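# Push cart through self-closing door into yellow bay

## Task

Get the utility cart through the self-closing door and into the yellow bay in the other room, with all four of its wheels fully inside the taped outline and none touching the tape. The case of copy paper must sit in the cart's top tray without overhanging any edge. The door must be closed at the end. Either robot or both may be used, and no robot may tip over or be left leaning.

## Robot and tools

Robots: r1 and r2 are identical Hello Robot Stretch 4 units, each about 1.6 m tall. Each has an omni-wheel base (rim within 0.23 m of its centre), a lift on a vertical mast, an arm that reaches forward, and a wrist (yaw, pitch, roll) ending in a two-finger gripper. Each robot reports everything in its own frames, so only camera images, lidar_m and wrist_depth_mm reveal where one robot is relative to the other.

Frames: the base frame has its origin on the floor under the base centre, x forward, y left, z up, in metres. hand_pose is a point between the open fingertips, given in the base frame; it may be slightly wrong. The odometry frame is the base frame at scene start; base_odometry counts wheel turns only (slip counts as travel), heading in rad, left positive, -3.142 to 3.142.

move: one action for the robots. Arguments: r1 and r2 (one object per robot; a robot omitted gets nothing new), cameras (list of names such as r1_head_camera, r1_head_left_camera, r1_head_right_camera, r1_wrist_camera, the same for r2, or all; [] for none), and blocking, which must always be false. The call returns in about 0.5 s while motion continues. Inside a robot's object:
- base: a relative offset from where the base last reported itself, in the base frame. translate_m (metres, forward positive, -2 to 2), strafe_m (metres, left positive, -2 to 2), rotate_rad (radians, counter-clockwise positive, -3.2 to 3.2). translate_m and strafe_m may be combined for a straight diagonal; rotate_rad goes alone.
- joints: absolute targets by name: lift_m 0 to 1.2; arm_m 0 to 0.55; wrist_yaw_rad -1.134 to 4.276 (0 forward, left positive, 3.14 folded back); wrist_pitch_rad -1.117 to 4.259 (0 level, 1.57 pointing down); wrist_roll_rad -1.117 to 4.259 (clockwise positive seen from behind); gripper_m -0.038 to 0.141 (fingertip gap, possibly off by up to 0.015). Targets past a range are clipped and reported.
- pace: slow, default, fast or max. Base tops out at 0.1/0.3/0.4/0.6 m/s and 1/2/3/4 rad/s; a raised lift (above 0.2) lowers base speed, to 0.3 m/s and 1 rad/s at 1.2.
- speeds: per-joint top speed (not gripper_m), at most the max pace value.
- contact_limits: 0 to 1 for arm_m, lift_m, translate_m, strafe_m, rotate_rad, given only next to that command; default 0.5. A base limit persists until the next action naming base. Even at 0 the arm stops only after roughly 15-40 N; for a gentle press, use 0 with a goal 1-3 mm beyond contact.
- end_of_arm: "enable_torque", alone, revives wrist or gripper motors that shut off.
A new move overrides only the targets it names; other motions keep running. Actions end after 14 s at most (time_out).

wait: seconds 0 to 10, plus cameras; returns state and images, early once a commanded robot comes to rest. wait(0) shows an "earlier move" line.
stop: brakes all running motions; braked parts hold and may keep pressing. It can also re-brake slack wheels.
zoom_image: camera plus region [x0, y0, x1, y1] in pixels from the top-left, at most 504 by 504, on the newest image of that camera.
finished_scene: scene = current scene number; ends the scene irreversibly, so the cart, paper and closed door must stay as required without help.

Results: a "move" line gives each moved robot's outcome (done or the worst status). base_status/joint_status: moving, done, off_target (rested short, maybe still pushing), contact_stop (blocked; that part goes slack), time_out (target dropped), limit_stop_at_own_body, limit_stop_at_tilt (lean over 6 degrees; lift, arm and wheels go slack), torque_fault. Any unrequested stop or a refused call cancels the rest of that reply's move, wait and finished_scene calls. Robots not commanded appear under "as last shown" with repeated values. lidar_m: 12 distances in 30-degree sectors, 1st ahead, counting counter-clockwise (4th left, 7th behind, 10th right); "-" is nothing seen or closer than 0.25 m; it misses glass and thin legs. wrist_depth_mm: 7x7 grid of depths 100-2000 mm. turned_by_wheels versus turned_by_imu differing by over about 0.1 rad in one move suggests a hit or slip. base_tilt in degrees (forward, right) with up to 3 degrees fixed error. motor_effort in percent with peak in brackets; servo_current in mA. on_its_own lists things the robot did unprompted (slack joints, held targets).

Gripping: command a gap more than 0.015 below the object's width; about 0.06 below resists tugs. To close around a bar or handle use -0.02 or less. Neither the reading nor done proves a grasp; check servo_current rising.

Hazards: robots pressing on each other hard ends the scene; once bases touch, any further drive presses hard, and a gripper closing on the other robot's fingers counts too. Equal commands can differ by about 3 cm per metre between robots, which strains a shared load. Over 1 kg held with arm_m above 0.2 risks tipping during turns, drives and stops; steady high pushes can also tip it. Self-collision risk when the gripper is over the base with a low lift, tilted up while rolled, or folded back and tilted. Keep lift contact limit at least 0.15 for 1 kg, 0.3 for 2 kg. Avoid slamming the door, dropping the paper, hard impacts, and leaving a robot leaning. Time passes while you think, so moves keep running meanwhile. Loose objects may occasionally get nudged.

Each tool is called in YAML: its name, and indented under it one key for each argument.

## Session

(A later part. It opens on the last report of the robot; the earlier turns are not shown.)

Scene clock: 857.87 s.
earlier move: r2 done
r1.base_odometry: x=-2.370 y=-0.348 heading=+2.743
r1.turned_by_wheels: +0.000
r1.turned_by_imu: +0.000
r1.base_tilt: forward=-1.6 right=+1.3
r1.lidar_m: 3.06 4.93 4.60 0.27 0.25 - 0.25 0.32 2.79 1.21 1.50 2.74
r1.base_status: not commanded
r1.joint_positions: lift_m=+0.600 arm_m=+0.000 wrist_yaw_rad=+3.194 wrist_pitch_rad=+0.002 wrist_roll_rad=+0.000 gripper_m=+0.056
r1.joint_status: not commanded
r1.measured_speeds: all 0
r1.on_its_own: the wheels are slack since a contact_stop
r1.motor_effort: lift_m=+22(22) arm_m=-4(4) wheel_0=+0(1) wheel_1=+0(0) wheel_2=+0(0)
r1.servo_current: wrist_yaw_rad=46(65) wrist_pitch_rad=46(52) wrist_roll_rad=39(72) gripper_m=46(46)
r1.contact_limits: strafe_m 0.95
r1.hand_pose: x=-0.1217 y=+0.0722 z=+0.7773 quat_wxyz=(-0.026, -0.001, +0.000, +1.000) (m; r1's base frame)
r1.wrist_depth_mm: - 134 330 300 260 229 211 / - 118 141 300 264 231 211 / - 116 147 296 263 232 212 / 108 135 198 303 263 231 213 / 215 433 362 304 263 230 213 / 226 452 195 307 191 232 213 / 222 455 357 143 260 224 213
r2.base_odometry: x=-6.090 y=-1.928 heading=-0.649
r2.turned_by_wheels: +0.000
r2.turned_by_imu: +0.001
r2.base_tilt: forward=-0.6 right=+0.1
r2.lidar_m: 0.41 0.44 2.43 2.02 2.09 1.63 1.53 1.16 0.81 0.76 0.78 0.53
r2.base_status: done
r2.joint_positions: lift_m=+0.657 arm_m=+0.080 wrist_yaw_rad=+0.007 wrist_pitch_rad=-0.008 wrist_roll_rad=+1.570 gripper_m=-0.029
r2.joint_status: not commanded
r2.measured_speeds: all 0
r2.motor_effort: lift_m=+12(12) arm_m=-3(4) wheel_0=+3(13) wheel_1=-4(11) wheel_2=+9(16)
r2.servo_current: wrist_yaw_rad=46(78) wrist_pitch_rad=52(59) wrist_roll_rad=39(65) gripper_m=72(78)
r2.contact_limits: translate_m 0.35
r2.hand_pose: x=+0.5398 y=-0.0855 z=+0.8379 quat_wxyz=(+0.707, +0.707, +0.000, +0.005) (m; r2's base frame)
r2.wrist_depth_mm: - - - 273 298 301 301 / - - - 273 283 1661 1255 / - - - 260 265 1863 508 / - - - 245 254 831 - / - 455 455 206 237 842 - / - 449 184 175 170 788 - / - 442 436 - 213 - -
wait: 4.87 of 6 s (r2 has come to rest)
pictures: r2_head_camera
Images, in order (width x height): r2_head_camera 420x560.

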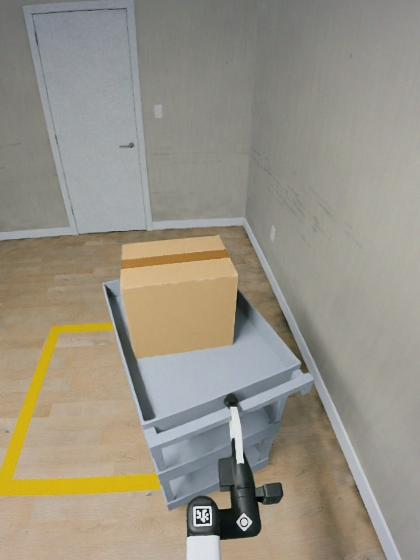

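move:
  r2: {"base":{"rotate_rad":0.48},"pace":"slow"}
  blocking: false
  cameras: []

wait:
  seconds: 3
  cameras: []

move:
  r2: {"base":{"translate_m":0.05,"strafe_m":-0.27},"pace":"slow","contact_limits":{"translate_m":0.35}}
  blocking: false
  cameras: []

wait:
  seconds: 6
  cameras: ["r2_head_camera","r2_head_left_camera"]

Scene clock: 865.30 s.
move: r2 moving
r1: as last shown
r1.base_tilt: forward=-1.5 right=+1.3
r1.lidar_m: 3.07 4.92 4.57 0.26 0.25 - 0.25 0.30 2.78 1.23 1.52 2.73
r1.on_its_own: the wheels are slack since a contact_stop
r1.motor_effort: lift_m=+22(22) arm_m=-4(4) wheel_0=-1(1) wheel_1=+0(0) wheel_2=+0(0)
r1.servo_current: wrist_yaw_rad=52(59) wrist_pitch_rad=46(52) wrist_roll_rad=46(65) gripper_m=39(46)
r1.contact_limits: strafe_m 0.95
r1.hand_pose: x=-0.1217 y=+0.0723 z=+0.7773 quat_wxyz=(-0.026, -0.001, +0.000, +1.000) (m; r1's base frame)
r1.wrist_depth_mm: - 134 329 301 260 230 210 / - 118 140 303 260 229 211 / - 116 147 296 262 229 212 / 109 135 198 304 264 231 213 / 215 436 362 306 264 232 213 / 225 452 195 307 191 233 213 / 221 455 357 143 259 225 213
r2.base_odometry: x=-6.090 y=-1.928 heading=-0.527
r2.turned_by_wheels: +0.123
r2.turned_by_imu: +0.106
r2.base_tilt: forward=-0.7 right=+0.1
r2.lidar_m: 0.39 2.81 2.45 2.03 2.12 1.60 1.53 1.06 0.77 0.76 0.82 0.53
r2.base_status: rotate_rad moving
r2.joint_positions: lift_m=+0.657 arm_m=+0.080 wrist_yaw_rad=-0.017 wrist_pitch_rad=-0.008 wrist_roll_rad=+1.570 gripper_m=-0.029
r2.joint_status: not commanded
r2.measured_speeds: translate_m=+0.003 strafe_m=-0.002 rotate_rad=+0.484 lift_m=+0.000 arm_m=+0.000 wrist_yaw_rad=-0.005 wrist_pitch_rad=+0.000 wrist_roll_rad=+0.000
r2.motor_effort: lift_m=+12(12) arm_m=+2(4) wheel_0=-9(14) wheel_1=-10(11) wheel_2=-23(23)
r2.servo_current: wrist_yaw_rad=91(98) wrist_pitch_rad=52(52) wrist_roll_rad=39(46) gripper_m=72(72)
r2.hand_pose: x=+0.5377 y=-0.0924 z=+0.8379 quat_wxyz=(+0.707, +0.707, -0.009, -0.003) (m; r2's base frame)
r2.wrist_depth_mm: - - - 274 285 298 1078 / - - - 260 268 1661 1229 / - - - 251 255 1863 - / - - 455 239 243 798 - / - 459 449 192 233 820 - / - 449 179 170 180 788 - / - 445 439 - - - -
pictures: none
No camera images: "cameras" was empty.

Scene clock: 866.47 s.
earlier move: r2 done
r1.base_odometry: x=-2.370 y=-0.348 heading=+2.743
r1.turned_by_wheels: +0.000
r1.turned_by_imu: +0.000
r1.base_tilt: forward=-1.5 right=+1.3
r1.lidar_m: 3.08 4.97 4.56 0.27 0.25 - 0.25 0.29 2.72 1.21 1.51 2.74
r1.base_status: not commanded
r1.joint_positions: lift_m=+0.600 arm_m=+0.000 wrist_yaw_rad=+3.194 wrist_pitch_rad=+0.002 wrist_roll_rad=+0.000 gripper_m=+0.056
r1.joint_status: not commanded
r1.measured_speeds: all 0
r1.on_its_own: the wheels are slack since a contact_stop
r1.motor_effort: lift_m=+22(22) arm_m=-3(4) wheel_0=+0(1) wheel_1=+0(0) wheel_2=+0(0)
r1.servo_current: wrist_yaw_rad=78(78) wrist_pitch_rad=39(52) wrist_roll_rad=33(65) gripper_m=46(46)
r1.contact_limits: strafe_m 0.95
r1.hand_pose: x=-0.1217 y=+0.0723 z=+0.7773 quat_wxyz=(-0.026, -0.001, +0.000, +1.000) (m; r1's base frame)
r1.wrist_depth_mm: - 134 330 301 262 229 210 / - 118 140 301 262 229 211 / - 116 147 296 264 230 212 / 108 135 198 304 263 232 213 / 215 436 362 306 263 233 213 / 225 449 195 307 191 232 213 / 221 455 357 143 260 225 213
r2.base_odometry: x=-6.090 y=-1.928 heading=-0.171
r2.turned_by_wheels: +0.356
r2.turned_by_imu: +0.308
r2.base_tilt: forward=-0.7 right=+0.1
r2.lidar_m: 0.48 2.44 2.04 2.07 1.72 1.55 1.38 0.85 0.75 0.77 0.91 0.46
r2.base_status: done
r2.joint_positions: lift_m=+0.657 arm_m=+0.080 wrist_yaw_rad=+0.000 wrist_pitch_rad=-0.008 wrist_roll_rad=+1.570 gripper_m=-0.029
r2.joint_status: not commanded
r2.measured_speeds: all 0
r2.motor_effort: lift_m=+12(12) arm_m=+6(6) wheel_0=-2(22) wheel_1=-4(11) wheel_2=-7(23)
r2.servo_current: wrist_yaw_rad=33(104) wrist_pitch_rad=52(59) wrist_roll_rad=33(59) gripper_m=72(72)
r2.hand_pose: x=+0.5391 y=-0.0875 z=+0.8379 quat_wxyz=(+0.707, +0.707, -0.003, +0.003) (m; r2's base frame)
r2.wrist_depth_mm: - - 427 182 182 723 - / - 389 382 189 190 750 - / - 433 407 198 200 778 - / - 480 449 209 211 820 - / - - 496 218 221 - - / - - 181 170 179 1708 504 / - - - - - 1618 1308
wait: 1.17 of 3 s (r2 has come to rest)
pictures: none
No camera images: "cameras" was empty.

Scene clock: 866.97 s.
move: r2 moving
r1: as last shown
r1.lidar_m: 3.09 4.94 4.55 0.27 0.25 - 0.25 0.30 2.70 1.23 1.51 2.73
r1.on_its_own: the wheels are slack since a contact_stop
r1.motor_effort: lift_m=+22(22) arm_m=-3(4) wheel_0=+0(0) wheel_1=+0(0) wheel_2=+0(0)
r1.servo_current: wrist_yaw_rad=46(78) wrist_pitch_rad=46(46) wrist_roll_rad=52(59) gripper_m=46(46)
r1.contact_limits: strafe_m 0.95
r1.wrist_depth_mm: - 134 332 301 260 229 210 / - 118 140 303 262 229 211 / - 116 147 297 263 230 212 / 108 134 197 303 263 231 213 / 216 433 364 304 265 233 213 / 225 455 195 307 191 232 213 / 221 452 357 143 259 224 213
r2.base_odometry: x=-6.090 y=-1.941 heading=-0.171
r2.turned_by_wheels: +0.000
r2.turned_by_imu: +0.000
r2.base_tilt: forward=-0.7 right=+0.0
r2.lidar_m: 0.50 2.46 2.05 2.08 1.74 1.55 1.35 0.83 0.74 0.74 0.92 0.48
r2.base_status: translate_m moving; strafe_m moving
r2.joint_positions: lift_m=+0.657 arm_m=+0.080 wrist_yaw_rad=+0.000 wrist_pitch_rad=-0.008 wrist_roll_rad=+1.570 gripper_m=-0.029
r2.joint_status: not commanded
r2.measured_speeds: translate_m=+0.009 strafe_m=-0.051 rotate_rad=+0.000 lift_m=+0.000 arm_m=+0.000 wrist_yaw_rad=+0.000 wrist_pitch_rad=+0.000 wrist_roll_rad=+0.000
r2.motor_effort: lift_m=+12(12) arm_m=+6(6) wheel_0=+11(14) wheel_1=-5(7) wheel_2=-10(10)
r2.servo_current: wrist_yaw_rad=46(52) wrist_pitch_rad=52(59) wrist_roll_rad=46(52) gripper_m=65(72)
r2.contact_limits: translate_m 0.35
r2.hand_pose: x=+0.5391 y=-0.0875 z=+0.8379 quat_wxyz=(+0.707, +0.707, -0.003, +0.003) (m; r2's base frame)
r2.wrist_depth_mm: - - 439 183 183 723 - / - 397 379 189 191 741 - / - 427 410 198 200 788 - / - 477 449 209 211 820 - / - - 496 217 220 - - / - - 180 182 174 1756 492 / - - - - - - 1308
pictures: none
No camera images: "cameras" was empty.

Scene clock: 870.43 s.
earlier move: r2 done
r1.base_odometry: x=-2.370 y=-0.348 heading=+2.743
r1.turned_by_wheels: +0.000
r1.turned_by_imu: +0.000
r1.base_tilt: forward=-1.5 right=+1.3
r1.lidar_m: 3.08 4.93 4.56 0.27 0.25 - 0.25 0.30 2.82 1.21 1.51 2.73
r1.base_status: not commanded
r1.joint_positions: lift_m=+0.600 arm_m=+0.000 wrist_yaw_rad=+3.194 wrist_pitch_rad=+0.002 wrist_roll_rad=+0.000 gripper_m=+0.056
r1.joint_status: not commanded
r1.measured_speeds: all 0
r1.on_its_own: the wheels are slack since a contact_stop
r1.motor_effort: lift_m=+22(22) arm_m=-3(4) wheel_0=+0(1) wheel_1=+0(0) wheel_2=+0(0)
r1.servo_current: wrist_yaw_rad=52(78) wrist_pitch_rad=46(52) wrist_roll_rad=59(72) gripper_m=39(46)
r1.contact_limits: strafe_m 0.95
r1.hand_pose: x=-0.1217 y=+0.0723 z=+0.7773 quat_wxyz=(-0.026, -0.001, +0.000, +1.000) (m; r1's base frame)
r1.wrist_depth_mm: - 134 329 301 262 229 210 / - 118 141 301 262 229 211 / - 116 147 296 262 230 211 / 108 134 198 303 264 230 213 / 216 430 364 307 265 232 213 / 225 452 196 307 191 232 213 / 221 452 357 143 262 225 214
r2.base_odometry: x=-6.086 y=-2.202 heading=-0.171
r2.turned_by_wheels: +0.000
r2.turned_by_imu: +0.002
r2.base_tilt: forward=-0.7 right=+0.1
r2.lidar_m: 0.47 0.50 2.28 2.31 1.86 1.69 0.91 0.57 0.49 0.49 0.65 0.51
r2.base_status: done
r2.joint_positions: lift_m=+0.657 arm_m=+0.080 wrist_yaw_rad=+0.006 wrist_pitch_rad=-0.008 wrist_roll_rad=+1.570 gripper_m=-0.029
r2.joint_status: not commanded
r2.measured_speeds: all 0
r2.motor_effort: lift_m=+12(12) arm_m=+6(6) wheel_0=+6(19) wheel_1=-4(7) wheel_2=-3(11)
r2.servo_current: wrist_yaw_rad=52(65) wrist_pitch_rad=52(59) wrist_roll_rad=46(59) gripper_m=78(78)
r2.contact_limits: translate_m 0.35
r2.hand_pose: x=+0.5397 y=-0.0857 z=+0.8379 quat_wxyz=(+0.707, +0.707, -0.001, +0.005) (m; r2's base frame)
r2.wrist_depth_mm: - - - 226 224 1808 1205 / - - - 227 225 1808 - / - - 436 228 227 809 - / - 455 445 228 227 820 - / - - 462 229 228 820 - / - - 184 172 172 - - / - - 500 - - - -
wait: 3.47 of 6 s (r2 has come to rest)
pictures: r2_head_camera, r2_head_left_camera
Images, in order (width x height): r2_head_camera 420x560, r2_head_left_camera 420x672.

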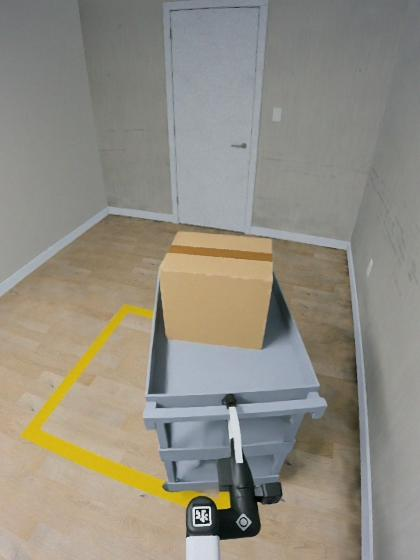

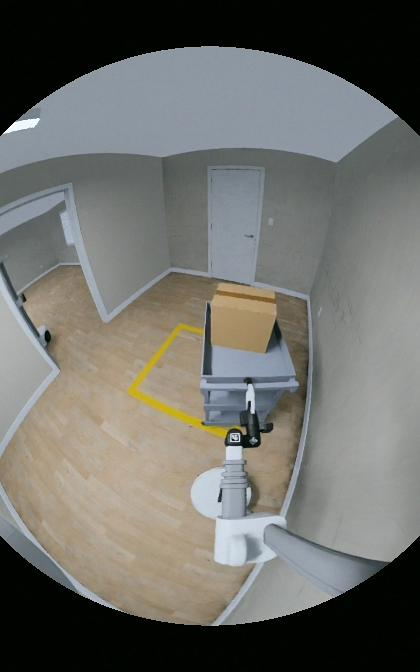

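move:
  r2: {"base":{"translate_m":-0.12,"strafe_m":0.38},"pace":"slow","contact_limits":{"translate_m":0.35}}
  blocking: false
  cameras: []

wait:
  seconds: 6
  cameras: []

move:
  r2: {"base":{"rotate_rad":-0.4},"pace":"slow"}
  blocking: false
  cameras: []

wait:
  seconds: 3
  cameras: ["r2_head_camera","r2_head_left_camera"]

Scene clock: 891.50 s.
move: r2 moving
r1: as last shown
r1.turned_by_imu: -0.001
r1.lidar_m: 3.08 4.96 4.59 0.28 0.25 - 0.25 0.31 2.81 1.21 1.51 2.75
r1.on_its_own: the wheels are slack since a contact_stop
r1.motor_effort: lift_m=+22(22) arm_m=-4(4) wheel_0=+0(1) wheel_1=+0(0) wheel_2=+0(0)
r1.servo_current: wrist_yaw_rad=39(72) wrist_pitch_rad=39(46) wrist_roll_rad=52(59) gripper_m=39(46)
r1.contact_limits: strafe_m 0.95
r1.wrist_depth_mm: - 133 327 303 259 229 211 / - 118 141 303 262 229 211 / - 115 147 296 264 229 212 / 108 135 197 304 263 232 212 / 215 436 362 307 264 232 213 / 225 452 195 307 190 232 213 / 221 455 359 143 259 224 213
r2.base_odometry: x=-6.088 y=-2.190 heading=-0.170
r2.turned_by_wheels: +0.000
r2.turned_by_imu: +0.003
r2.base_tilt: forward=-0.7 right=+0.1
r2.lidar_m: 0.47 2.59 2.25 2.29 1.84 1.69 0.95 0.59 0.52 0.53 0.64 0.52
r2.base_status: translate_m moving; strafe_m moving
r2.joint_positions: lift_m=+0.657 arm_m=+0.080 wrist_yaw_rad=+0.005 wrist_pitch_rad=-0.008 wrist_roll_rad=+1.570 gripper_m=-0.029
r2.joint_status: not commanded
r2.measured_speeds: translate_m=-0.013 strafe_m=+0.047 rotate_rad=-0.001 lift_m=+0.000 arm_m=+0.000 wrist_yaw_rad=-0.002 wrist_pitch_rad=+0.000 wrist_roll_rad=+0.000
r2.motor_effort: lift_m=+12(12) arm_m=+2(6) wheel_0=-12(12) wheel_1=+5(7) wheel_2=+11(11)
r2.servo_current: wrist_yaw_rad=52(59) wrist_pitch_rad=52(59) wrist_roll_rad=46(59) gripper_m=78(78)
r2.contact_limits: translate_m 0.35
r2.hand_pose: x=+0.5397 y=-0.0861 z=+0.8379 quat_wxyz=(+0.707, +0.707, -0.001, +0.004) (m; r2's base frame)
r2.wrist_depth_mm: - - - 227 227 1863 1205 / - - - 228 227 1863 - / - - 436 229 229 820 - / - 459 445 229 229 820 - / - - 462 213 229 820 - / - - 182 172 171 - - / - - 504 - - - -
pictures: none
No camera images: "cameras" was empty.

Scene clock: 896.23 s.
earlier move: r2 done
r1.base_odometry: x=-2.370 y=-0.348 heading=+2.743
r1.turned_by_wheels: +0.000
r1.turned_by_imu: +0.000
r1.base_tilt: forward=-1.5 right=+1.3
r1.lidar_m: 3.07 4.95 4.58 0.26 0.25 - 0.25 0.31 2.65 1.25 1.49 2.73
r1.base_status: not commanded
r1.joint_positions: lift_m=+0.600 arm_m=+0.000 wrist_yaw_rad=+3.194 wrist_pitch_rad=+0.002 wrist_roll_rad=+0.000 gripper_m=+0.056
r1.joint_status: not commanded
r1.measured_speeds: all 0
r1.on_its_own: the wheels are slack since a contact_stop
r1.motor_effort: lift_m=+22(22) arm_m=-3(4) wheel_0=+0(1) wheel_1=+0(0) wheel_2=+0(0)
r1.servo_current: wrist_yaw_rad=59(72) wrist_pitch_rad=46(52) wrist_roll_rad=52(72) gripper_m=46(52)
r1.contact_limits: strafe_m 0.95
r1.hand_pose: x=-0.1217 y=+0.0723 z=+0.7773 quat_wxyz=(-0.026, -0.001, +0.000, +1.000) (m; r1's base frame)
r1.wrist_depth_mm: - 134 330 300 260 229 211 / - 118 140 303 263 229 211 / - 116 147 296 262 230 212 / 109 135 198 303 263 232 213 / 216 433 364 307 264 232 213 / 225 452 195 307 191 233 213 / 221 455 357 143 259 225 213
r2.base_odometry: x=-6.140 y=-1.807 heading=-0.171
r2.turned_by_wheels: +0.000
r2.turned_by_imu: -0.003
r2.base_tilt: forward=-0.7 right=+0.1
r2.lidar_m: 0.51 2.46 1.97 1.99 1.60 1.44 1.45 0.92 0.83 0.84 1.02 0.42
r2.base_status: done
r2.joint_positions: lift_m=+0.657 arm_m=+0.080 wrist_yaw_rad=-0.007 wrist_pitch_rad=-0.008 wrist_roll_rad=+1.570 gripper_m=-0.029
r2.joint_status: not commanded
r2.measured_speeds: all 0
r2.motor_effort: lift_m=+12(12) arm_m=-3(6) wheel_0=-7(18) wheel_1=+3(7) wheel_2=+1(13)
r2.servo_current: wrist_yaw_rad=52(65) wrist_pitch_rad=46(59) wrist_roll_rad=39(59) gripper_m=72(78)
r2.contact_limits: translate_m 0.35
r2.hand_pose: x=+0.5387 y=-0.0893 z=+0.8379 quat_wxyz=(+0.707, +0.707, -0.005, +0.000) (m; r2's base frame)
r2.wrist_depth_mm: - 349 - - 149 683 - / - 384 107 158 162 732 - / - 452 415 175 178 - - / - - 480 193 196 1921 - / - - - 147 215 1863 492 / - - 178 168 181 1661 1229 / - - - - - 1499 1160
wait: 4.73 of 6 s (r2 has come to rest)
pictures: none
No camera images: "cameras" was empty.

Scene clock: 896.73 s.
move: r2 moving
r1: as last shown
r1.lidar_m: 3.07 4.95 4.56 0.29 0.25 - 0.25 0.31 2.69 1.22 1.50 2.72
r1.on_its_own: the wheels are slack since a contact_stop
r1.motor_effort: lift_m=+22(22) arm_m=-4(4) wheel_0=+0(1) wheel_1=+0(0) wheel_2=+0(0)
r1.servo_current: wrist_yaw_rad=46(65) wrist_pitch_rad=52(52) wrist_roll_rad=46(59) gripper_m=39(46)
r1.contact_limits: strafe_m 0.95
r1.wrist_depth_mm: - 134 330 300 260 229 210 / - 118 141 304 263 230 211 / - 116 147 297 263 230 211 / 108 135 198 304 263 232 213 / 216 433 364 304 264 233 212 / 226 452 195 306 191 232 213 / 221 455 357 143 260 225 213
r2.base_odometry: x=-6.140 y=-1.807 heading=-0.293
r2.turned_by_wheels: -0.123
r2.turned_by_imu: -0.118
r2.base_tilt: forward=-0.7 right=+0.0
r2.lidar_m: 0.50 2.42 1.96 1.95 1.72 1.44 1.43 1.01 0.83 0.81 0.96 0.43
r2.base_status: rotate_rad moving
r2.joint_positions: lift_m=+0.657 arm_m=+0.080 wrist_yaw_rad=+0.016 wrist_pitch_rad=-0.008 wrist_roll_rad=+1.570 gripper_m=-0.029
r2.joint_status: not commanded
r2.measured_speeds: translate_m=+0.000 strafe_m=+0.000 rotate_rad=-0.485 lift_m=+0.000 arm_m=+0.000 wrist_yaw_rad=+0.053 wrist_pitch_rad=+0.000 wrist_roll_rad=+0.000
r2.motor_effort: lift_m=+12(12) arm_m=+0(4) wheel_0=+18(19) wheel_1=+10(11) wheel_2=+18(18)
r2.servo_current: wrist_yaw_rad=78(78) wrist_pitch_rad=52(59) wrist_roll_rad=52(52) gripper_m=72(72)
r2.hand_pose: x=+0.5406 y=-0.0827 z=+0.8379 quat_wxyz=(+0.707, +0.707, +0.003, +0.009) (m; r2's base frame)
r2.wrist_depth_mm: - 347 - - 151 683 - / - 379 109 159 163 741 - / - 445 407 175 176 - - / - - 466 191 193 - - / - - - 206 213 1921 500 / - - 178 162 179 1863 469 / - - - - - 1661 1229
pictures: none
No camera images: "cameras" was empty.

Scene clock: 897.80 s.
earlier move: r2 done
r1.base_odometry: x=-2.370 y=-0.348 heading=+2.743
r1.turned_by_wheels: +0.000
r1.turned_by_imu: +0.000
r1.base_tilt: forward=-1.5 right=+1.3
r1.lidar_m: 3.05 4.95 4.55 0.29 0.25 - 0.25 0.31 2.82 1.18 1.51 2.75
r1.base_status: not commanded
r1.joint_positions: lift_m=+0.600 arm_m=+0.000 wrist_yaw_rad=+3.194 wrist_pitch_rad=+0.002 wrist_roll_rad=+0.000 gripper_m=+0.056
r1.joint_status: not commanded
r1.measured_speeds: all 0
r1.on_its_own: the wheels are slack since a contact_stop
r1.motor_effort: lift_m=+22(22) arm_m=-3(4) wheel_0=+0(1) wheel_1=+0(1) wheel_2=+0(0)
r1.servo_current: wrist_yaw_rad=46(72) wrist_pitch_rad=46(52) wrist_roll_rad=52(59) gripper_m=46(46)
r1.contact_limits: strafe_m 0.95
r1.hand_pose: x=-0.1217 y=+0.0723 z=+0.7773 quat_wxyz=(-0.026, -0.001, +0.000, +1.000) (m; r1's base frame)
r1.wrist_depth_mm: - 134 330 301 259 229 210 / - 119 140 303 262 229 211 / - 116 147 296 262 230 212 / 108 135 198 304 263 231 213 / 216 433 364 304 265 233 213 / 226 452 195 306 191 233 215 / 222 452 359 143 262 225 214
r2.base_odometry: x=-6.140 y=-1.807 heading=-0.570
r2.turned_by_wheels: -0.277
r2.turned_by_imu: -0.268
r2.base_tilt: forward=-0.7 right=+0.1
r2.lidar_m: 0.47 0.50 2.44 1.95 2.04 1.53 1.44 1.24 0.87 0.82 0.86 0.51
r2.base_status: done
r2.joint_positions: lift_m=+0.657 arm_m=+0.080 wrist_yaw_rad=-0.002 wrist_pitch_rad=-0.008 wrist_roll_rad=+1.570 gripper_m=-0.029
r2.joint_status: not commanded
r2.measured_speeds: all 0
r2.motor_effort: lift_m=+12(12) arm_m=-4(5) wheel_0=+2(24) wheel_1=+4(13) wheel_2=+1(18)
r2.servo_current: wrist_yaw_rad=52(104) wrist_pitch_rad=46(59) wrist_roll_rad=39(59) gripper_m=72(72)
r2.hand_pose: x=+0.5392 y=-0.0879 z=+0.8379 quat_wxyz=(+0.707, +0.707, -0.003, +0.002) (m; r2's base frame)
r2.wrist_depth_mm: - - - 236 236 1464 1205 / - - - 235 234 1863 521 / - - - 232 232 809 - / - 452 442 231 229 820 - / - - 452 211 229 820 - / - - 184 174 172 - - / - 492 488 - - - -
wait: 1.07 of 3 s (r2 has come to rest)
pictures: r2_head_camera, r2_head_left_camera
Images, in order (width x height): r2_head_camera 420x560, r2_head_left_camera 420x672.

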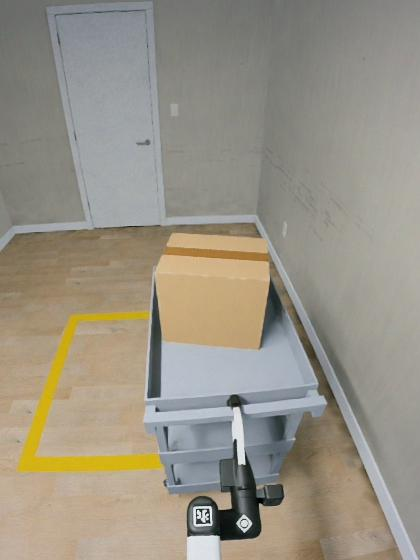

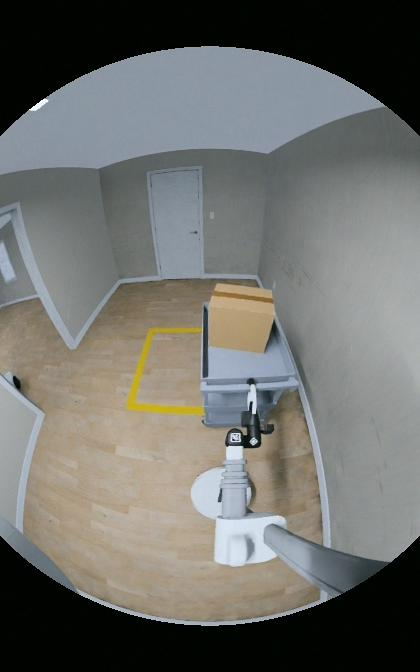

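move:
  r2: {"base":{"translate_m":-0.7,"strafe_m":0.5},"pace":"slow","contact_limits":{"translate_m":0.35}}
  blocking: false
  cameras: []

wait:
  seconds: 10
  cameras: ["r2_head_camera","r2_head_left_camera"]

Scene clock: 905.37 s.
move: r2 moving
r1: as last shown
r1.base_tilt: forward=-1.6 right=+1.3
r1.lidar_m: 3.05 4.95 4.56 0.25 0.25 - 0.25 0.30 2.82 1.21 1.52 2.74
r1.on_its_own: the wheels are slack since a contact_stop
r1.motor_effort: lift_m=+22(22) arm_m=-4(4) wheel_0=+0(0) wheel_1=+0(0) wheel_2=+0(0)
r1.servo_current: wrist_yaw_rad=52(59) wrist_pitch_rad=46(46) wrist_roll_rad=52(65) gripper_m=39(46)
r1.contact_limits: strafe_m 0.95
r1.wrist_depth_mm: - 134 327 301 259 229 210 / - 118 141 301 262 230 211 / - 116 147 296 260 231 211 / 108 135 197 303 263 231 212 / 214 439 366 306 265 233 213 / 224 452 195 306 191 233 213 / 222 452 359 143 259 224 213
r2.base_odometry: x=-6.145 y=-1.795 heading=-0.570
r2.turned_by_wheels: +0.000
r2.turned_by_imu: +0.001
r2.base_tilt: forward=-0.7 right=+0.0
r2.lidar_m: 0.45 0.48 2.45 1.97 2.04 1.52 1.43 1.26 0.89 0.83 0.86 0.51
r2.base_status: translate_m moving; strafe_m moving
r2.joint_positions: lift_m=+0.657 arm_m=+0.080 wrist_yaw_rad=-0.002 wrist_pitch_rad=-0.008 wrist_roll_rad=+1.570 gripper_m=-0.029
r2.joint_status: not commanded
r2.measured_speeds: translate_m=-0.045 strafe_m=+0.032 rotate_rad=+0.003 lift_m=+0.000 arm_m=+0.000 wrist_yaw_rad=+0.000 wrist_pitch_rad=+0.000 wrist_roll_rad=+0.000
r2.motor_effort: lift_m=+12(12) arm_m=-3(4) wheel_0=-12(16) wheel_1=+3(6) wheel_2=+12(13)
r2.servo_current: wrist_yaw_rad=33(59) wrist_pitch_rad=46(52) wrist_roll_rad=39(59) gripper_m=65(72)
r2.contact_limits: translate_m 0.35
r2.hand_pose: x=+0.5392 y=-0.0879 z=+0.8379 quat_wxyz=(+0.707, +0.707, -0.003, +0.002) (m; r2's base frame)
r2.wrist_depth_mm: - - - 176 234 1464 1229 / - - - 234 234 1808 - / - - - 232 231 809 - / - 452 442 232 231 831 - / - - 459 215 229 809 - / - - 181 172 181 - - / - - 488 - - - -
pictures: none
No camera images: "cameras" was empty.

Scene clock: 914.67 s.
earlier move: r2 done
r1.base_odometry: x=-2.370 y=-0.348 heading=+2.743
r1.turned_by_wheels: +0.000
r1.turned_by_imu: -0.001
r1.base_tilt: forward=-1.5 right=+1.3
r1.lidar_m: 3.06 4.96 4.57 0.25 0.25 - 0.25 0.30 3.79 1.21 1.51 2.74
r1.base_status: not commanded
r1.joint_positions: lift_m=+0.600 arm_m=+0.000 wrist_yaw_rad=+3.194 wrist_pitch_rad=+0.002 wrist_roll_rad=+0.000 gripper_m=+0.056
r1.joint_status: not commanded
r1.measured_speeds: all 0
r1.on_its_own: the wheels are slack since a contact_stop
r1.motor_effort: lift_m=+22(22) arm_m=-3(4) wheel_0=+0(1) wheel_1=+0(0) wheel_2=+0(0)
r1.servo_current: wrist_yaw_rad=59(72) wrist_pitch_rad=39(59) wrist_roll_rad=46(78) gripper_m=39(52)
r1.contact_limits: strafe_m 0.95
r1.hand_pose: x=-0.1217 y=+0.0723 z=+0.7773 quat_wxyz=(-0.026, -0.001, +0.000, +1.000) (m; r1's base frame)
r1.wrist_depth_mm: - 134 329 301 258 229 211 / - 118 141 301 262 229 211 / - 116 147 297 263 231 211 / 108 135 198 303 262 231 211 / 215 436 366 306 264 232 213 / 225 449 195 307 191 233 213 / 221 452 357 143 259 225 214
r2.base_odometry: x=-6.459 y=-1.009 heading=-0.572
r2.turned_by_wheels: -0.002
r2.turned_by_imu: -0.038
r2.base_tilt: forward=-0.7 right=+0.1
r2.lidar_m: 0.54 2.54 1.53 1.45 1.21 0.84 0.77 0.79 1.02 1.35 0.51 0.36
r2.base_status: done
r2.joint_positions: lift_m=+0.657 arm_m=+0.080 wrist_yaw_rad=-0.018 wrist_pitch_rad=-0.008 wrist_roll_rad=+1.570 gripper_m=-0.029
r2.joint_status: not commanded
r2.measured_speeds: all 0
r2.motor_effort: lift_m=+12(12) arm_m=-4(4) wheel_0=-15(22) wheel_1=+1(6) wheel_2=-3(14)
r2.servo_current: wrist_yaw_rad=85(117) wrist_pitch_rad=52(59) wrist_roll_rad=39(65) gripper_m=72(78)
r2.contact_limits: translate_m 0.35
r2.hand_pose: x=+0.5377 y=-0.0927 z=+0.8379 quat_wxyz=(+0.707, +0.707, -0.009, -0.004) (m; r2's base frame)
r2.wrist_depth_mm: - - - - - - - / - - - - - - - / - - - - 128 - 484 / - - - - 162 1537 459 / - - - - 221 1983 1281 / - - - - 176 377 377 / - - - - - 1921 1281
wait: 9.30 of 10 s (r2 has come to rest)
pictures: r2_head_camera, r2_head_left_camera
Images, in order (width x height): r2_head_camera 420x560, r2_head_left_camera 420x672.

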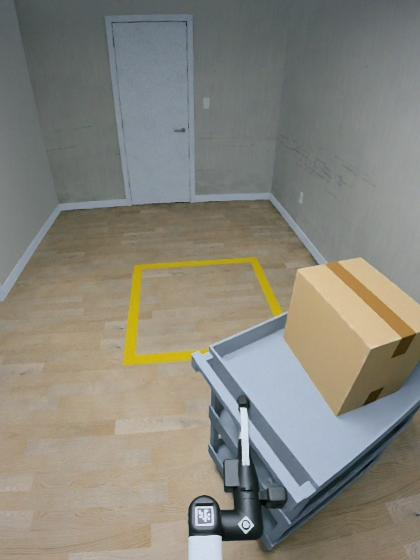

